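# Close the white door from inside until it latches

## Task

From inside the room, push the white door shut so the latch catches and keeps it closed. Disturb nothing else, and release anything held so both grippers end empty, then back away. The robot must not topple or be left leaning, or the task fails. At the end, once everything has settled, neither arm (grippers included) nor the lift may be in contact with anything, and the base may only touch fixed things, never movable items such as parts, boxes, carts, lids or drawers; a violation in the final second costs a one-time penalty.

## Robot and tools

ROBOT. The LinearBot has an omnidirectional wheeled base and a column about 1.7 m tall. A carriage moves on the column (lift_m) and carries two identical six-joint arms, left and right, each with a two-finger gripper. The arm bases sit roughly 0.57 m + lift_m above the floor, and carriage parts hang about 0.15 m below them. A hand can reach 0.78 m from its shoulder but only about 0.38 m below the arm base. The hand is about 0.16 m long and 0.1 m wide (0.14 m open). Parked arm joints 1-6: 0, 0.05, 0.05, 1.45, 0, 0; parked, the robot is about 0.85 m wide and 0.65 m long. Cameras: carriage_camera (fixed, facing forward, tilted about 20 degrees down), left_wrist_camera and right_wrist_camera (looking past the fingertips).

FRAMES. Base frame: origin on the floor below the base centre, x forward, y left, z up, in metres. left_hand and right_hand are reported in it, as the point between the finger pads; quat_wxyz gives hand orientation (hand z along the fingers, fingers open along hand y; pointing straight up with joints 1, 5, 6 at 0 gives (1, 0, 0, 0)). Odometry frame: the base frame where the scene began. base_odometry counts wheel rotation only, so slip shows as travel; heading in rad, left positive, -3.142 to 3.142. Hand readings can be off, usually with the real hand lower, especially at long reach.

move. One action per call. Optional keys: base, joints, speeds, min_time_s, plus cameras and blocking. base holds exactly one relative command, an offset from where the base last measured itself: translate_m (-2 to 2 m, forward positive), strafe_m (-2 to 2 m, left positive) or rotate_rad (-6.3 to 6.3 rad, counter-clockwise positive). joints is a single object keyed by joint name, each value an absolute target: lift_m 0 to 1 m; for each arm (left_ and right_ prefixes) joint1_rad -2.617 to 3.054 (vertical-axis swing, 0 forward, positive left), joint2_rad 0 to 3.141 (shoulder: 0 upper arm back and level, 1.57 upright, 3.14 forward level), joint3_rad 0 to 3.141 (elbow: 0 folded, 3.14 straight), joint4_rad -1.57 to 1.57 (wrist pitch, positive lifts fingertips), joint5_rad -1.57 to 1.57 (wrist yaw, positive turns fingertips right, the opposite sense to joint 1), joint6_rad -2.094 to 2.094 (hand roll, positive clockwise seen from forearm), gripper_m 0 to 0.093 m pad gap. speeds sets top speeds for this action: translate_m and strafe_m 0.02-0.5 m/s, rotate_rad 0.05-1.57 rad/s, lift_m 0.08-0.27 m/s (default 0.25). min_time_s (0.1-8 s) is the minimum duration of arm and gripper motions; too short can overshoot. Actions are capped near 14-15 s (time_out). blocking true (default) returns when all motion rests; false returns in about 0.5 s while motion continues. cameras: list of names or ["all"]; omitted means all for an empty move, none otherwise. Unknown keys make a call invalid; out-of-range values are refused, and a refusal or unplanned stop cancels the remaining move/wait/finished_scene calls in that reply.

wait(seconds 0-10, cameras): lets time pass, returns state; returns early once running moves settle. stop(cameras): brakes all running motion; braked parts report stopped and may still press. zoom_image(camera, region [x0,y0,x1,y1] pixels, max 504x504): enlarges part of the newest image. read_manual: licence texts only. finished_scene(scene): ends the current scene; call nothing after it in the same reply for scene 1.

RESULTS. base_status and joint_status: done, moving, off_target (resting short of target, maybe still pushing), contact_stop or time_out (target dropped, holds in place), not_followed (arm targets withheld by the self-collision check, shown as joint command not followed), stopped, limit_stop_at_motor_heat. on_its_own lists uncommanded actions; its held at values are targets. move line gives the worst status. pictures names image order. motor_effort is percent of max, bracket is peak; falling lift effort while lowering means a hand rests on something. JOINT TORQUES per arm joint, with offsets and noise; joints 1-3 wrap at ±28 N m. Gripper readings on a held object run slightly narrower (or a bit wider) than the object; 0-0.003 when closed on nothing. Motor temperatures per arm joint then gripper; MOTOR HOT at 75 °C, an OVER-TEMPERATURE FAULT at 100 °C drops the arm for 30-60 s. Park arms to cool them.

CAUTIONS. Arms have no contact stop and keep pressing; the base does not watch the arms, so a drive can bend an arm and still say done. After a contact_stop, back off about 0.2 m. Don't drive away from a firmly held handle; pulling or pushing can pitch the robot over, visible as a lean in images or hand z rising without command. Keep the carriage low and arms near the body when pushing. Never let arms hit or squeeze each other. With joint 2 below 0.8 rad, swinging joint 1 outward 0.5 rad or more may hit the column. Push the door gently, not as a slam; don't hit fixed objects hard or drop anything. Release by opening the gripper well beyond its reading, then retreat so nothing touches. The scene keeps running while you think.

Each tool is called as name(argument=value, ...) on one line, values as JSON.

## Session

move()

Scene clock: 0.00 s.
Joint torques (N m): no reading
Motor temperatures (°C): left_arm=[31 34 39 31 28 30 27] | right_arm=[32 35 36 31 30 29 31]
base_odometry: x=+0.000 y=+0.000 heading=+0.000
base_status: not commanded
joint_positions: lift_m=+0.300 left_joint1_rad=-0.003 left_joint2_rad=+0.052 left_joint3_rad=+0.038 left_joint4_rad=+1.430 left_joint5_rad=-0.033 left_joint6_rad=+0.031 left_gripper_m=+0.09396 right_joint1_rad=+0.000 right_joint2_rad=+0.035 right_joint3_rad=+0.040 right_joint4_rad=+1.434 right_joint5_rad=-0.028 right_joint6_rad=-0.032 right_gripper_m=+0.09396
joint_status: not commanded
motor_effort: lift_m=+18 drive_wheels=+1
left_hand: x=+0.2553 y=+0.3028 z=+1.3095 quat_wxyz=(+0.997, -0.015, +0.077, +0.015) (m; base frame)
right_hand: x=+0.2486 y=-0.2923 z=+1.3103 quat_wxyz=(+0.998, -0.015, +0.066, -0.015) (m; base frame)
pictures: carriage_camera, left_wrist_camera, right_wrist_camera
Images, in order (width x height): carriage_camera 672x504, left_wrist_camera 672x504, right_wrist_camera 672x504.

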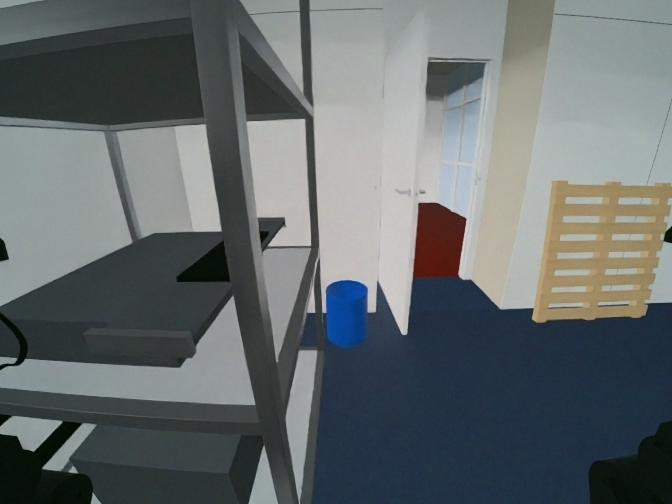

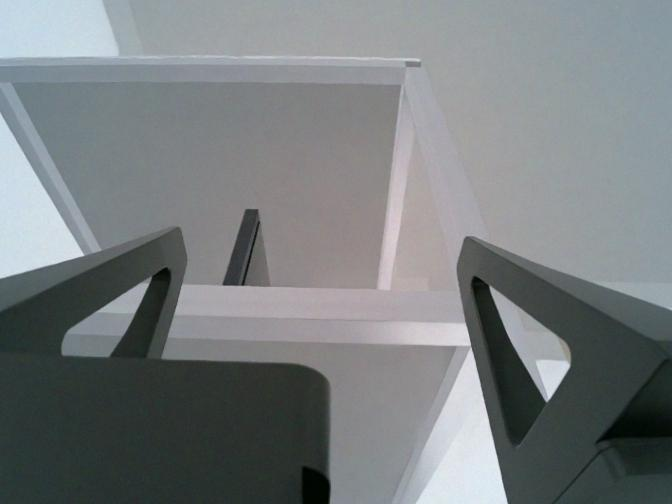

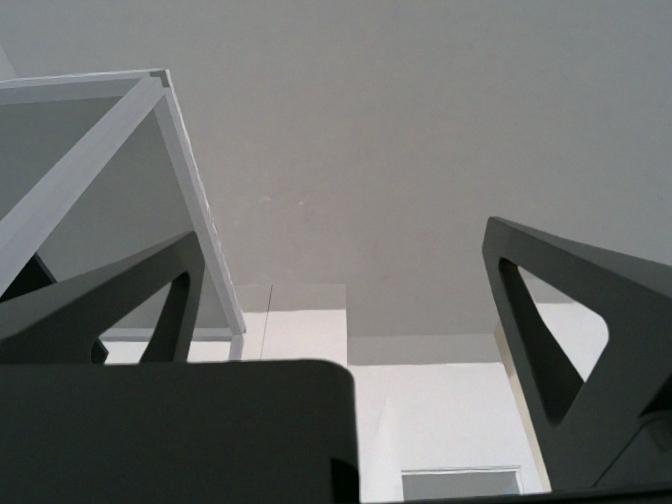

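zoom_image(camera="carriage_camera", region=[300, 150, 520, 350])

zoom_image(camera="carriage_camera", region=[300, 0, 520, 200])

Scaled by 2.291 from the camera's 672x504 image, which has a finer 960x720 frame.

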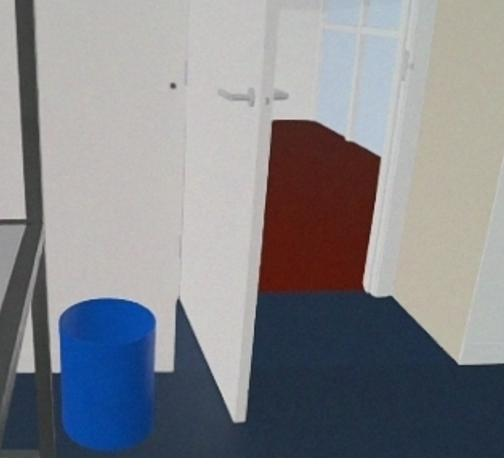

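Scaled by 2.291 from the camera's 672x504 image, which has a finer 960x720 frame.

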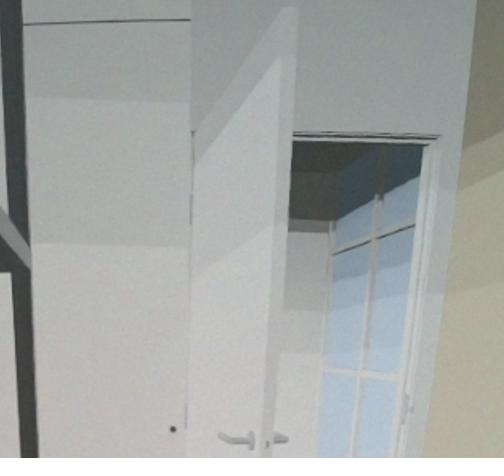

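move(base={"strafe_m": -0.55}, joints={"lift_m": 0.2}, speeds={"strafe_m": 0.3}, cameras=["carriage_camera"])

Scene clock: 113.03 s.
Joint torques (N m): left_arm=[-0.17 4.03 5.55 -0.09 0.11 0.06] | right_arm=[-0.17 3.86 5.97 -0.19 -0.04 -0.05]
move: done
base_odometry: x=-0.001 y=-0.550 heading=-0.001
base_status: done
joint_positions: lift_m=+0.200 left_joint1_rad=-0.003 left_joint2_rad=+0.052 left_joint3_rad=+0.038 left_joint4_rad=+1.430 left_joint5_rad=-0.033 left_joint6_rad=+0.031 left_gripper_m=+0.09396 right_joint1_rad=+0.000 right_joint2_rad=+0.035 right_joint3_rad=+0.040 right_joint4_rad=+1.434 right_joint5_rad=-0.028 right_joint6_rad=-0.032 right_gripper_m=+0.09396
joint_status: all done
motor_effort: lift_m=+18(20) drive_wheels=-2(18)
left_hand: x=+0.2553 y=+0.3028 z=+1.2094 quat_wxyz=(+0.997, -0.015, +0.077, +0.015) (m; base frame)
right_hand: x=+0.2486 y=-0.2923 z=+1.2102 quat_wxyz=(+0.998, -0.015, +0.066, -0.015) (m; base frame)
pictures: carriage_camera
Images, in order (width x height): carriage_camera 672x504.

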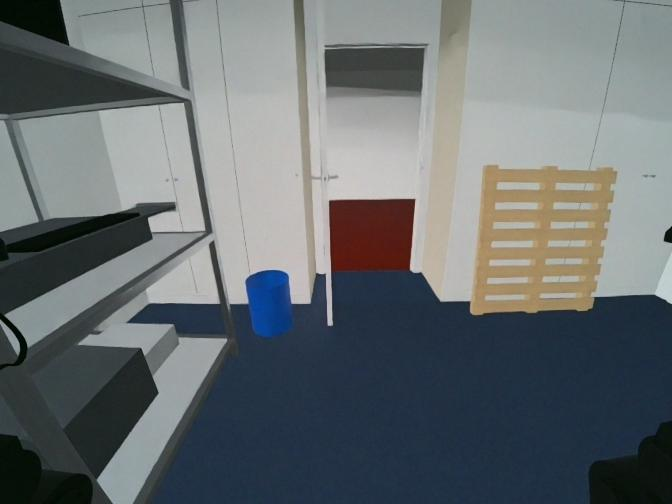

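move(base={"translate_m": 1.2}, joints={"left_joint2_rad": 2.5, "left_joint3_rad": 2.75, "left_joint4_rad": -0.25, "left_gripper_m": 0.0}, speeds={"translate_m": 0.3}, min_time_s=3, cameras=["carriage_camera","left_wrist_camera"])

Scene clock: 133.23 s.
Joint torques (N m): left_arm=[-0.13 -4.97 5.12 4.58 0.11 0.03] | right_arm=[-0.14 3.69 6 -0.15 -0.07 -0.05]
move: off_target
base_odometry: x=+1.199 y=-0.551 heading=+0.000
base_status: done
joint_positions: lift_m=+0.200 left_joint1_rad=-0.003 left_joint2_rad=+2.402 left_joint3_rad=+2.762 left_joint4_rad=-0.533 left_joint5_rad=-0.034 left_joint6_rad=+0.031 left_gripper_m=+0.00067 right_joint1_rad=+0.000 right_joint2_rad=+0.035 right_joint3_rad=+0.040 right_joint4_rad=+1.432 right_joint5_rad=-0.028 right_joint6_rad=-0.032 right_gripper_m=+0.09396
joint_status: left_joint4_rad off_target (ended at -0.533, target -0.250); the others done
motor_effort: lift_m=+19(19) drive_wheels=+8(17)
left_hand: x=+0.8826 y=+0.3012 z=+1.1717 quat_wxyz=(+0.643, +0.002, +0.765, +0.022) (m; base frame)
right_hand: x=+0.2490 y=-0.2923 z=+1.2102 quat_wxyz=(+0.998, -0.015, +0.066, -0.015) (m; base frame)
pictures: carriage_camera, left_wrist_camera
Images, in order (width x height): carriage_camera 672x504, left_wrist_camera 672x504.

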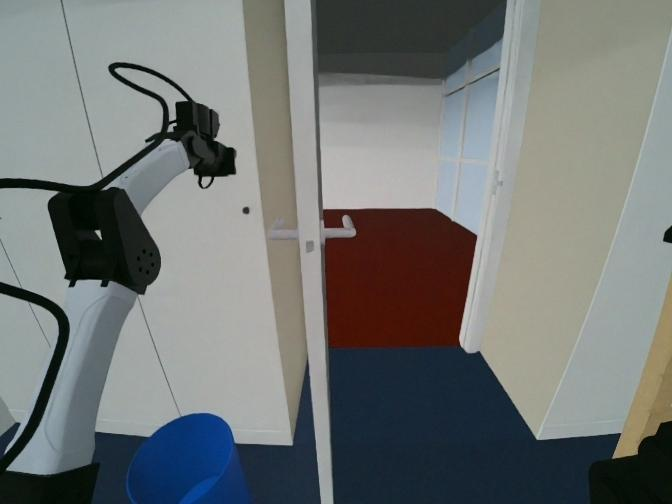

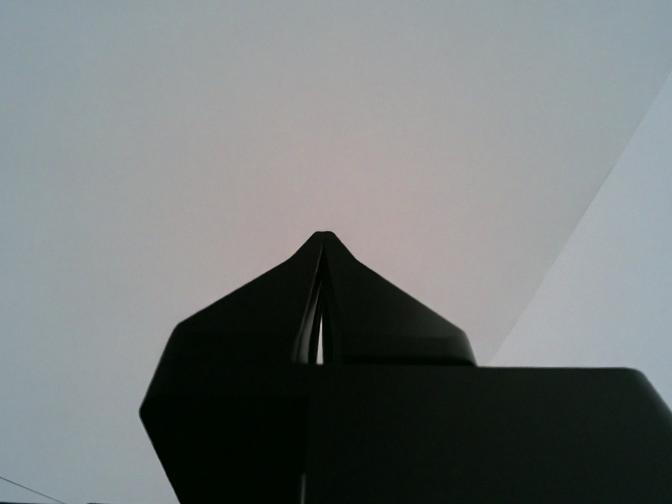

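move(base={"translate_m": 0.12}, speeds={"translate_m": 0.2})

move(base={"strafe_m": -0.35}, speeds={"strafe_m": 0.12}, cameras=["carriage_camera"])

Scene clock: 152.17 s.
Joint torques (N m): left_arm=[0.09 14.05 -2.69 7.7 0.13 0.02] | right_arm=[-0.09 3.86 5.96 -0.17 -0.04 -0.05]
Motor temperatures (°C): left_arm=[31 37 42 57 28 30 28] | right_arm=[31 37 38 30 30 29 31]
move: done
base_odometry: x=+1.319 y=-0.552 heading=+0.000
base_status: done
joint_positions: lift_m=+0.200 left_joint1_rad=-0.006 left_joint2_rad=+2.230 left_joint3_rad=+2.840 left_joint4_rad=-1.165 left_joint5_rad=-0.037 left_joint6_rad=+0.031 left_gripper_m=+0.00067 right_joint1_rad=+0.000 right_joint2_rad=+0.035 right_joint3_rad=+0.040 right_joint4_rad=+1.432 right_joint5_rad=-0.028 right_joint6_rad=-0.032 right_gripper_m=+0.09396
joint_status: not commanded
motor_effort: lift_m=+17(19) drive_wheels=+13(23)
left_hand: x=+0.7738 y=+0.3005 z=+1.1621 quat_wxyz=(+0.486, +0.007, +0.873, +0.022) (m; base frame)
right_hand: x=+0.2491 y=-0.2923 z=+1.2103 quat_wxyz=(+0.998, -0.015, +0.067, -0.015) (m; base frame)
pictures: none

Scene clock: 156.27 s.
Joint torques (N m): left_arm=[-0.03 -15.42 6.38 2.09 0.24 0.17] | right_arm=[-0.13 3.86 6.01 -0.17 -0.06 -0.03]
Motor temperatures (°C): left_arm=[31 37 42 63 34 30 28] | right_arm=[31 37 38 30 30 29 31]
move: done
base_odometry: x=+1.319 y=-0.902 heading=+0.000
base_status: done
joint_positions: lift_m=+0.200 left_joint1_rad=-0.007 left_joint2_rad=+2.499 left_joint3_rad=+2.751 left_joint4_rad=-0.260 left_joint5_rad=-0.051 left_joint6_rad=+0.019 left_gripper_m=+0.00057 right_joint1_rad=+0.000 right_joint2_rad=+0.035 right_joint3_rad=+0.040 right_joint4_rad=+1.432 right_joint5_rad=-0.027 right_joint6_rad=-0.032 right_gripper_m=+0.09396
joint_status: not commanded
on_its_own: left_joint4_rad moved +0.905 to your old target -0.250
motor_effort: lift_m=+17(19) drive_wheels=+0(23)
left_hand: x=+0.9166 y=+0.3012 z=+1.1695 quat_wxyz=(+0.704, -0.009, +0.710, +0.022) (m; base frame)
right_hand: x=+0.2490 y=-0.2924 z=+1.2103 quat_wxyz=(+0.998, -0.015, +0.067, -0.015) (m; base frame)
pictures: carriage_camera
Images, in order (width x height): carriage_camera 672x504.

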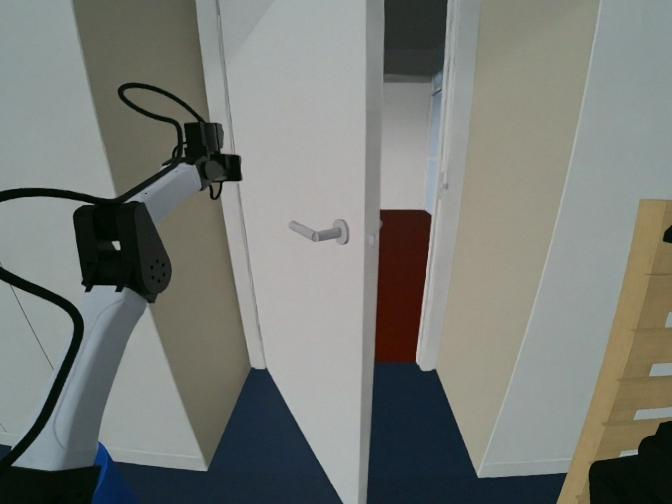

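move(base={"strafe_m": -0.15}, speeds={"strafe_m": 0.12}, cameras=["carriage_camera"])

Scene clock: 165.37 s.
Joint torques (N m): left_arm=[0.23 -15.31 6.37 2.05 0.21 0.17] | right_arm=[-0.17 3.86 5.98 -0.18 -0.07 -0.06]
Motor temperatures (°C): left_arm=[31 41 42 54 32 30 28] | right_arm=[31 37 38 30 29 29 31]
move: done
base_odometry: x=+1.319 y=-1.052 heading=+0.000
base_status: done
joint_positions: lift_m=+0.200 left_joint1_rad=-0.006 left_joint2_rad=+2.499 left_joint3_rad=+2.751 left_joint4_rad=-0.260 left_joint5_rad=-0.046 left_joint6_rad=+0.019 left_gripper_m=+0.00057 right_joint1_rad=+0.000 right_joint2_rad=+0.035 right_joint3_rad=+0.040 right_joint4_rad=+1.432 right_joint5_rad=-0.027 right_joint6_rad=-0.032 right_gripper_m=+0.09396
joint_status: not commanded
motor_effort: lift_m=+17(18) drive_wheels=+1(11)
left_hand: x=+0.9167 y=+0.3012 z=+1.1695 quat_wxyz=(+0.704, -0.007, +0.710, +0.021) (m; base frame)
right_hand: x=+0.2490 y=-0.2924 z=+1.2103 quat_wxyz=(+0.998, -0.015, +0.067, -0.015) (m; base frame)
pictures: carriage_camera
Images, in order (width x height): carriage_camera 672x504.

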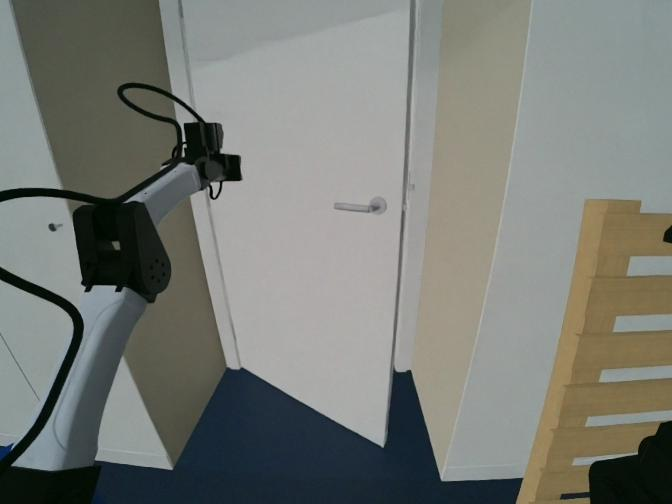

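move(joints={"left_joint1_rad": -0.35}, min_time_s=1.5)

move(base={"translate_m": 0.25}, speeds={"translate_m": 0.12}, cameras=["carriage_camera"])

Scene clock: 175.00 s.
Joint torques (N m): left_arm=[-0.46 -15.31 6.42 2.05 0.24 0.16] | right_arm=[-0.06 3.85 6 -0.17 -0.06 -0.03]
move: done
base_odometry: x=+1.319 y=-1.052 heading=+0.000
base_status: not commanded
joint_positions: lift_m=+0.200 left_joint1_rad=-0.347 left_joint2_rad=+2.499 left_joint3_rad=+2.751 left_joint4_rad=-0.260 left_joint5_rad=-0.044 left_joint6_rad=+0.019 left_gripper_m=+0.00057 right_joint1_rad=+0.000 right_joint2_rad=+0.035 right_joint3_rad=+0.040 right_joint4_rad=+1.432 right_joint5_rad=-0.027 right_joint6_rad=-0.032 right_gripper_m=+0.09396
joint_status: all done
motor_effort: lift_m=+17(18) drive_wheels=+1(2)
left_hand: x=+0.8775 y=+0.0660 z=+1.1695 quat_wxyz=(+0.697, +0.114, +0.701, -0.099) (m; base frame)
right_hand: x=+0.2490 y=-0.2924 z=+1.2103 quat_wxyz=(+0.998, -0.015, +0.067, -0.015) (m; base frame)
pictures: none

Scene clock: 177.87 s.
Joint torques (N m): left_arm=[-0.35 -15.13 6.34 2.03 0.24 0.17] | right_arm=[-0.14 3.82 6.04 -0.18 -0.06 -0.04]
Motor temperatures (°C): left_arm=[31 46 42 50 31 30 28] | right_arm=[31 37 38 29 29 29 31]
move: done
base_odometry: x=+1.569 y=-1.052 heading=+0.000
base_status: done
joint_positions: lift_m=+0.200 left_joint1_rad=-0.347 left_joint2_rad=+2.497 left_joint3_rad=+2.751 left_joint4_rad=-0.262 left_joint5_rad=-0.045 left_joint6_rad=+0.019 left_gripper_m=+0.00057 right_joint1_rad=+0.000 right_joint2_rad=+0.035 right_joint3_rad=+0.040 right_joint4_rad=+1.433 right_joint5_rad=-0.027 right_joint6_rad=-0.032 right_gripper_m=+0.09396
joint_status: not commanded
motor_effort: lift_m=+17(18) drive_wheels=-1(12)
left_hand: x=+0.8770 y=+0.0665 z=+1.1706 quat_wxyz=(+0.697, +0.113, +0.701, -0.099) (m; base frame)
right_hand: x=+0.2489 y=-0.2924 z=+1.2103 quat_wxyz=(+0.998, -0.015, +0.066, -0.015) (m; base frame)
pictures: carriage_camera
Images, in order (width x height): carriage_camera 672x504.

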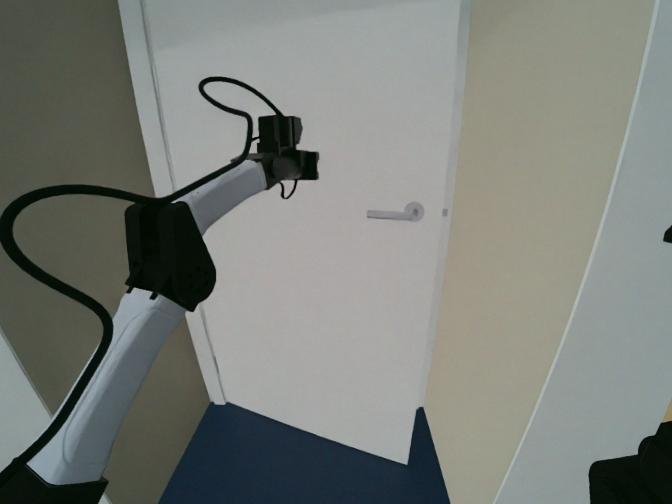

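move(base={"strafe_m": 0.15}, joints={"left_joint1_rad": -0.55}, speeds={"strafe_m": 0.15}, min_time_s=1.5)

move(base={"translate_m": 0.25}, speeds={"translate_m": 0.12}, cameras=["carriage_camera","left_wrist_camera"])

Scene clock: 197.07 s.
Joint torques (N m): left_arm=[-0.53 -15.3 6.61 2.06 0.26 0.21] | right_arm=[-0.1 3.89 6 -0.2 -0.05 -0.04]
Motor temperatures (°C): left_arm=[31 51 42 48 29 30 28] | right_arm=[31 37 38 29 29 29 31]
move: done
base_odometry: x=+1.570 y=-0.902 heading=+0.000
base_status: done
joint_positions: lift_m=+0.200 left_joint1_rad=-0.545 left_joint2_rad=+2.497 left_joint3_rad=+2.751 left_joint4_rad=-0.262 left_joint5_rad=-0.045 left_joint6_rad=+0.019 left_gripper_m=+0.00057 right_joint1_rad=+0.000 right_joint2_rad=+0.035 right_joint3_rad=+0.040 right_joint4_rad=+1.433 right_joint5_rad=-0.027 right_joint6_rad=-0.032 right_gripper_m=+0.09396
joint_status: all done
motor_effort: lift_m=+18(18) drive_wheels=+1(13)
left_hand: x=+0.8185 y=-0.0594 z=+1.1706 quat_wxyz=(+0.684, +0.182, +0.686, -0.167) (m; base frame)
right_hand: x=+0.2489 y=-0.2924 z=+1.2103 quat_wxyz=(+0.998, -0.015, +0.066, -0.015) (m; base frame)
pictures: none

Scene clock: 199.93 s.
Joint torques (N m): left_arm=[0.54 -14.67 6.42 2.04 0 0.18] | right_arm=[-0.16 3.89 6.02 -0.19 -0.06 -0.04]
move: done
base_odometry: x=+1.820 y=-0.902 heading=+0.000
base_status: done
joint_positions: lift_m=+0.200 left_joint1_rad=-0.554 left_joint2_rad=+2.492 left_joint3_rad=+2.751 left_joint4_rad=-0.262 left_joint5_rad=-0.022 left_joint6_rad=+0.019 left_gripper_m=+0.00057 right_joint1_rad=+0.000 right_joint2_rad=+0.035 right_joint3_rad=+0.040 right_joint4_rad=+1.433 right_joint5_rad=-0.027 right_joint6_rad=-0.032 right_gripper_m=+0.09396
joint_status: not commanded
motor_effort: lift_m=+18(18) drive_wheels=-1(11)
left_hand: x=+0.8121 y=-0.0678 z=+1.1737 quat_wxyz=(+0.683, +0.193, +0.681, -0.179) (m; base frame)
right_hand: x=+0.2489 y=-0.2924 z=+1.2103 quat_wxyz=(+0.998, -0.015, +0.066, -0.015) (m; base frame)
pictures: carriage_camera, left_wrist_camera
Images, in order (width x height): carriage_camera 672x504, left_wrist_camera 672x504.

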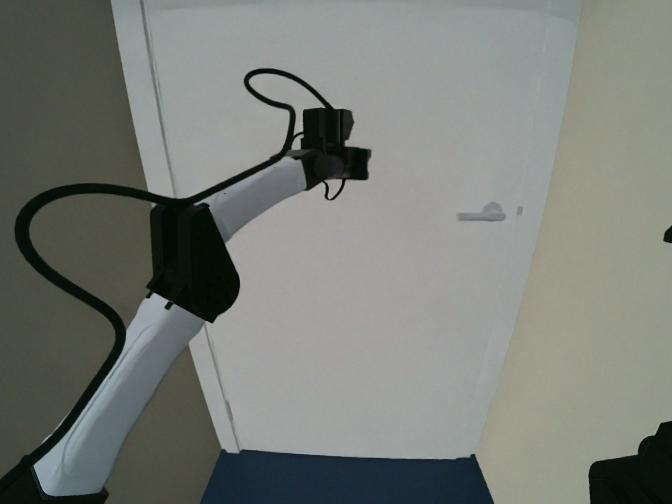

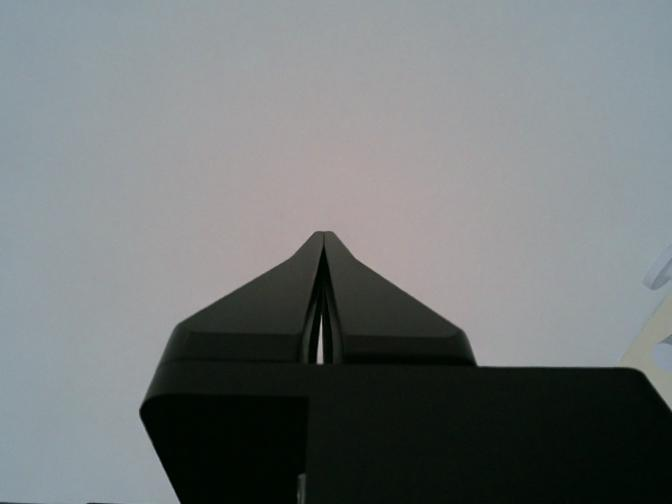

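move(base={"translate_m": 0.06}, speeds={"translate_m": 0.06}, cameras=["carriage_camera"])

zoom_image(camera="carriage_camera", region=[430, 0, 630, 250])

Scene clock: 208.00 s.
Joint torques (N m): left_arm=[4.6 -13.53 6.3 2.15 -1.96 0.16] | right_arm=[-0.34 3.86 6.04 -0.17 -0.06 -0.04]
move: done
base_odometry: x=+1.880 y=-0.902 heading=+0.000
base_status: done
joint_positions: lift_m=+0.200 left_joint1_rad=-0.611 left_joint2_rad=+2.483 left_joint3_rad=+2.751 left_joint4_rad=-0.271 left_joint5_rad=+0.144 left_joint6_rad=+0.020 left_gripper_m=+0.00057 right_joint1_rad=+0.000 right_joint2_rad=+0.035 right_joint3_rad=+0.040 right_joint4_rad=+1.432 right_joint5_rad=-0.027 right_joint6_rad=-0.032 right_gripper_m=+0.09396
joint_status: not commanded
motor_effort: lift_m=+18(18) drive_wheels=+5(16)
left_hand: x=+0.7704 y=-0.1220 z=+1.1778 quat_wxyz=(+0.659, +0.267, +0.656, -0.254) (m; base frame)
right_hand: x=+0.2490 y=-0.2924 z=+1.2102 quat_wxyz=(+0.998, -0.015, +0.066, -0.015) (m; base frame)
pictures: carriage_camera
Images, in order (width x height): carriage_camera 672x504.

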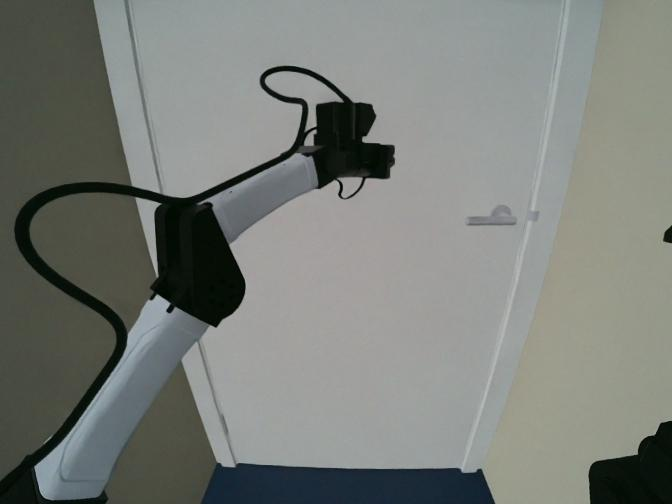

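Scaled by 2.016 from the camera's 672x504 image, which has a finer 960x720 frame.

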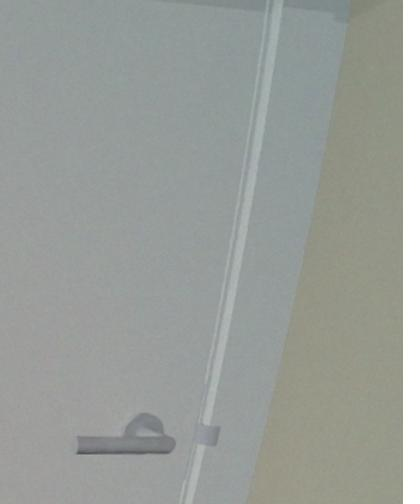

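move(base={"translate_m": -0.12}, speeds={"translate_m": 0.12}, cameras=["carriage_camera"])

move(joints={"left_joint1_rad": 0, "left_joint2_rad": 0.05, "left_joint3_rad": 0.05, "left_joint4_rad": 1.45, "left_joint5_rad": 0}, min_time_s=2)

move(joints={"right_joint2_rad": 2.5, "right_joint3_rad": 2.75, "right_joint4_rad": -0.25, "right_gripper_m": 0.0}, min_time_s=3, cameras=["carriage_camera"])

Scene clock: 219.57 s.
Joint torques (N m): left_arm=[-0.29 -14.08 6.32 2.09 -0.05 0.16] | right_arm=[-0.08 3.85 5.98 -0.19 -0.07 -0.02]
move: done
base_odometry: x=+1.760 y=-0.902 heading=+0.000
base_status: done
joint_positions: lift_m=+0.200 left_joint1_rad=-0.547 left_joint2_rad=+2.486 left_joint3_rad=+2.751 left_joint4_rad=-0.264 left_joint5_rad=-0.017 left_joint6_rad=+0.020 left_gripper_m=+0.00057 right_joint1_rad=+0.000 right_joint2_rad=+0.035 right_joint3_rad=+0.040 right_joint4_rad=+1.432 right_joint5_rad=-0.027 right_joint6_rad=-0.032 right_gripper_m=+0.09396
joint_status: not commanded
motor_effort: lift_m=+18(18) drive_wheels=-4(8)
left_hand: x=+0.8130 y=-0.0634 z=+1.1770 quat_wxyz=(+0.684, +0.192, +0.681, -0.178) (m; base frame)
right_hand: x=+0.2490 y=-0.2924 z=+1.2102 quat_wxyz=(+0.998, -0.015, +0.067, -0.015) (m; base frame)
pictures: carriage_camera
Images, in order (width x height): carriage_camera 672x504.

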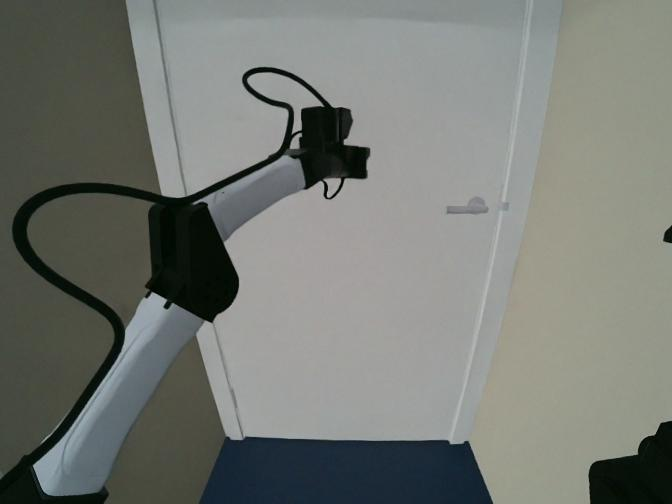

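Scene clock: 222.00 s.
Joint torques (N m): left_arm=[0.2 3.12 4.59 0.04 0.24 0.18] | right_arm=[-0.13 3.93 5.98 -0.17 -0.06 -0.04]
move: done
base_odometry: x=+1.760 y=-0.902 heading=+0.000
base_status: not commanded
joint_positions: lift_m=+0.200 left_joint1_rad=-0.006 left_joint2_rad=+0.057 left_joint3_rad=+0.057 left_joint4_rad=+1.435 left_joint5_rad=-0.016 left_joint6_rad=+0.020 left_gripper_m=+0.00057 right_joint1_rad=+0.000 right_joint2_rad=+0.035 right_joint3_rad=+0.040 right_joint4_rad=+1.432 right_joint5_rad=-0.027 right_joint6_rad=-0.032 right_gripper_m=+0.09396
joint_status: all done
motor_effort: lift_m=+17(18) drive_wheels=-3(4)
left_hand: x=+0.2505 y=+0.2997 z=+1.2148 quat_wxyz=(+0.998, -0.007, +0.068, +0.007) (m; base frame)
right_hand: x=+0.2490 y=-0.2924 z=+1.2103 quat_wxyz=(+0.998, -0.015, +0.067, -0.015) (m; base frame)
pictures: none

Scene clock: 225.30 s.
Joint torques (N m): left_arm=[0.27 3.22 4.78 -0.03 0.23 0.18] | right_arm=[-0.1 -2.74 3.18 1.79 -0.07 -0.03]
move: off_target
base_odometry: x=+1.760 y=-0.902 heading=+0.000
base_status: not commanded
joint_positions: lift_m=+0.200 left_joint1_rad=-0.006 left_joint2_rad=+0.056 left_joint3_rad=+0.054 left_joint4_rad=+1.445 left_joint5_rad=-0.013 left_joint6_rad=+0.020 left_gripper_m=+0.00057 right_joint1_rad=+0.000 right_joint2_rad=+2.382 right_joint3_rad=+2.786 right_joint4_rad=-0.221 right_joint5_rad=-0.027 right_joint6_rad=-0.033 right_gripper_m=+0.00011
joint_status: right_joint2_rad off_target (ended at +2.382, target +2.500); the others done
motor_effort: lift_m=+18(19) drive_wheels=+4(7)
left_hand: x=+0.2484 y=+0.2992 z=+1.2144 quat_wxyz=(+0.998, -0.006, +0.064, +0.007) (m; base frame)
right_hand: x=+0.8720 y=-0.2923 z=+1.2726 quat_wxyz=(+0.769, -0.021, +0.639, -0.004) (m; base frame)
pictures: carriage_camera
Images, in order (width x height): carriage_camera 672x504.

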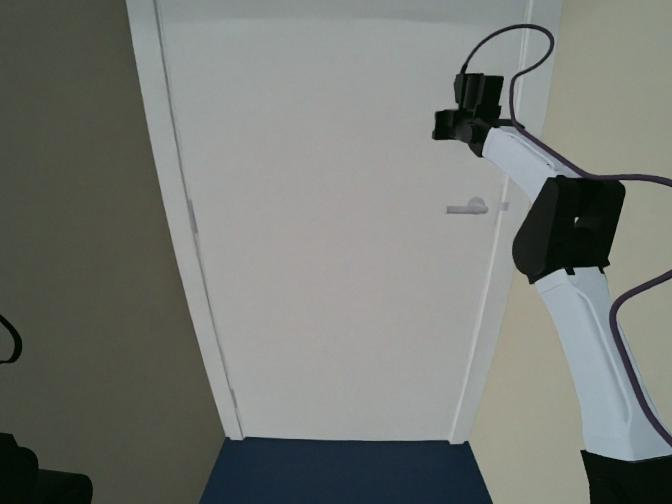

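move(base={"translate_m": 0.1}, speeds={"translate_m": 0.08}, cameras=["carriage_camera"])

zoom_image(camera="carriage_camera", region=[430, 100, 630, 300])

Scene clock: 236.77 s.
Joint torques (N m): left_arm=[0.34 3.38 4.82 -0.08 0.26 0.16] | right_arm=[-0.17 16.03 -5.08 7.65 0.35 -0.04]
Motor temperatures (°C): left_arm=[31 47 42 46 30 30 28] | right_arm=[31 37 38 35 29 29 31]
move: done
base_odometry: x=+1.859 y=-0.902 heading=-0.001
base_status: done
joint_positions: lift_m=+0.200 left_joint1_rad=-0.006 left_joint2_rad=+0.056 left_joint3_rad=+0.054 left_joint4_rad=+1.445 left_joint5_rad=-0.013 left_joint6_rad=+0.020 left_gripper_m=+0.00057 right_joint1_rad=+0.000 right_joint2_rad=+2.196 right_joint3_rad=+2.859 right_joint4_rad=-0.825 right_joint5_rad=-0.070 right_joint6_rad=-0.033 right_gripper_m=+0.00011
joint_status: not commanded
motor_effort: lift_m=+19(19) drive_wheels=+18(28)
left_hand: x=+0.2483 y=+0.2992 z=+1.2143 quat_wxyz=(+0.998, -0.006, +0.064, +0.007) (m; base frame)
right_hand: x=+0.7904 y=-0.2848 z=+1.2661 quat_wxyz=(+0.647, -0.035, +0.761, +0.016) (m; base frame)
pictures: carriage_camera
Images, in order (width x height): carriage_camera 672x504.

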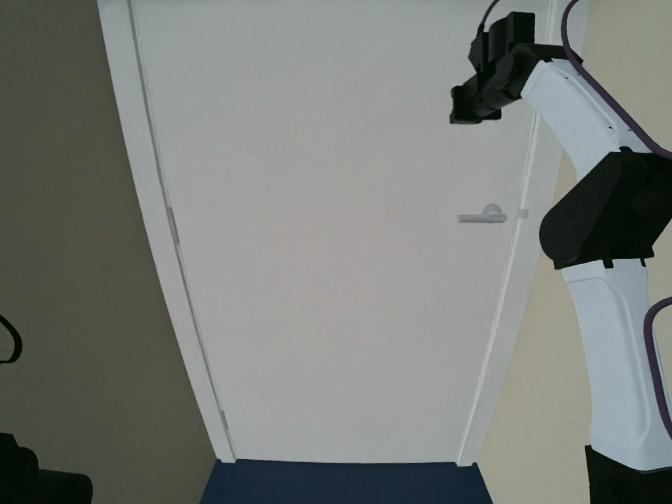

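Scaled by 2.520 from the camera's 672x504 image, which has a finer 960x720 frame.

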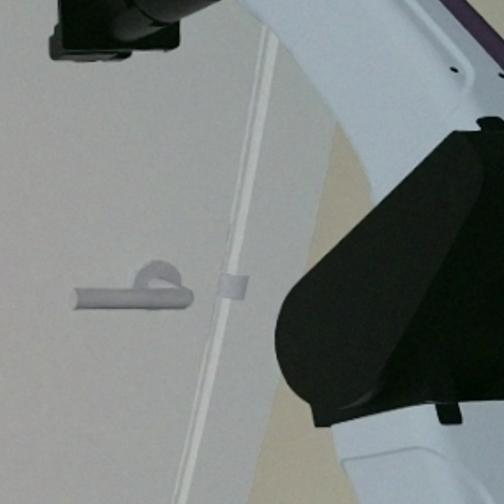

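move(base={"translate_m": -0.3}, speeds={"translate_m": 0.15}, cameras=["carriage_camera"])

zoom_image(camera="carriage_camera", region=[400, 100, 550, 300])

move(joints={"right_joint1_rad": 0, "right_joint2_rad": 0.05, "right_joint3_rad": 0.05, "right_joint4_rad": 1.45, "right_joint5_rad": 0}, min_time_s=2, cameras=["carriage_camera"])

Scene clock: 246.13 s.
Joint torques (N m): left_arm=[0.34 3.25 5 -0.1 0.25 0.17] | right_arm=[-0.13 -14.76 7.62 2.33 0.05 -0.06]
Motor temperatures (°C): left_arm=[31 45 42 44 29 30 28] | right_arm=[31 40 38 54 29 29 31]
move: done
base_odometry: x=+1.559 y=-0.901 heading=-0.001
base_status: done
joint_positions: lift_m=+0.200 left_joint1_rad=-0.006 left_joint2_rad=+0.056 left_joint3_rad=+0.054 left_joint4_rad=+1.446 left_joint5_rad=-0.013 left_joint6_rad=+0.020 left_gripper_m=+0.00057 right_joint1_rad=+0.001 right_joint2_rad=+2.502 right_joint3_rad=+2.749 right_joint4_rad=-0.253 right_joint5_rad=-0.041 right_joint6_rad=-0.033 right_gripper_m=+0.00010
joint_status: not commanded
on_its_own: right_joint2_rad moved +0.305 to your old target +2.500
motor_effort: lift_m=+18(19) drive_wheels=-1(16)
left_hand: x=+0.2481 y=+0.2991 z=+1.2143 quat_wxyz=(+0.998, -0.005, +0.064, +0.007) (m; base frame)
right_hand: x=+0.9176 y=-0.2894 z=+1.1682 quat_wxyz=(+0.705, -0.026, +0.709, +0.003) (m; base frame)
pictures: carriage_camera
Images, in order (width x height): carriage_camera 672x504.

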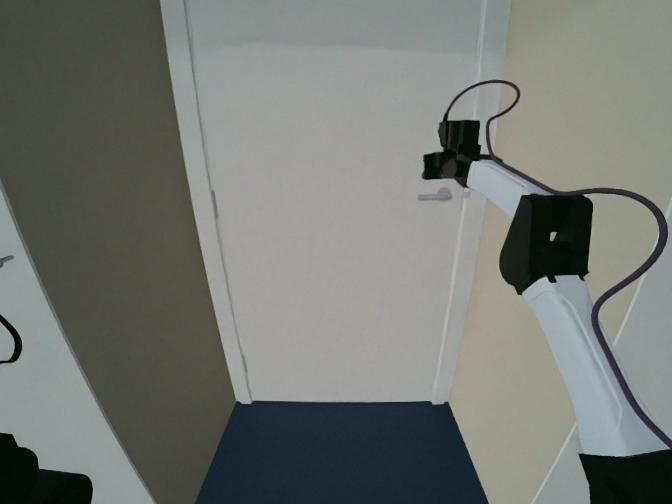

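Scaled by 2.520 from the camera's 672x504 image, which has a finer 960x720 frame.

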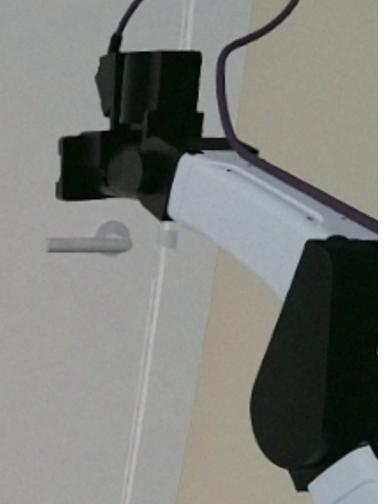

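Scene clock: 248.57 s.
Joint torques (N m): left_arm=[0.31 3.28 4.92 -0.09 0.26 0.19] | right_arm=[-0.18 2.89 4.97 -0.02 0.04 -0.04]
move: done
base_odometry: x=+1.559 y=-0.901 heading=-0.001
base_status: not commanded
joint_positions: lift_m=+0.200 left_joint1_rad=-0.006 left_joint2_rad=+0.056 left_joint3_rad=+0.054 left_joint4_rad=+1.446 left_joint5_rad=-0.013 left_joint6_rad=+0.020 left_gripper_m=+0.00057 right_joint1_rad=+0.001 right_joint2_rad=+0.059 right_joint3_rad=+0.058 right_joint4_rad=+1.438 right_joint5_rad=-0.013 right_joint6_rad=-0.033 right_gripper_m=+0.00010
joint_status: all done
motor_effort: lift_m=+17(19) drive_wheels=+2(4)
left_hand: x=+0.2481 y=+0.2991 z=+1.2144 quat_wxyz=(+0.998, -0.005, +0.064, +0.007) (m; base frame)
right_hand: x=+0.2497 y=-0.2949 z=+1.2153 quat_wxyz=(+0.998, -0.008, +0.067, -0.015) (m; base frame)
pictures: carriage_camera
Images, in order (width x height): carriage_camera 672x504.

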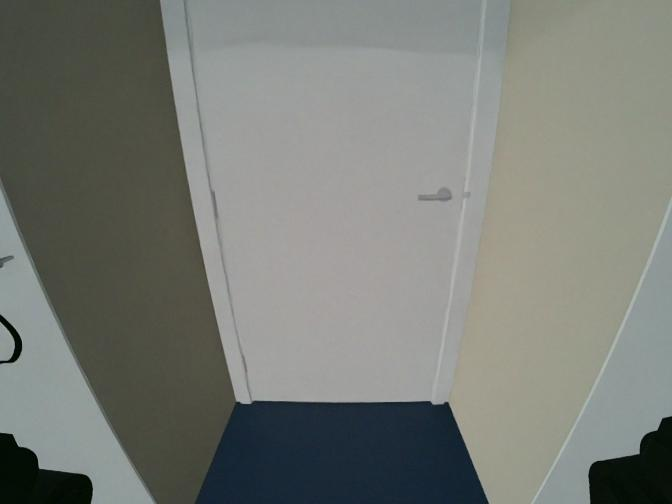

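finished_scene(scene=1)

The scene is finished: the task was done.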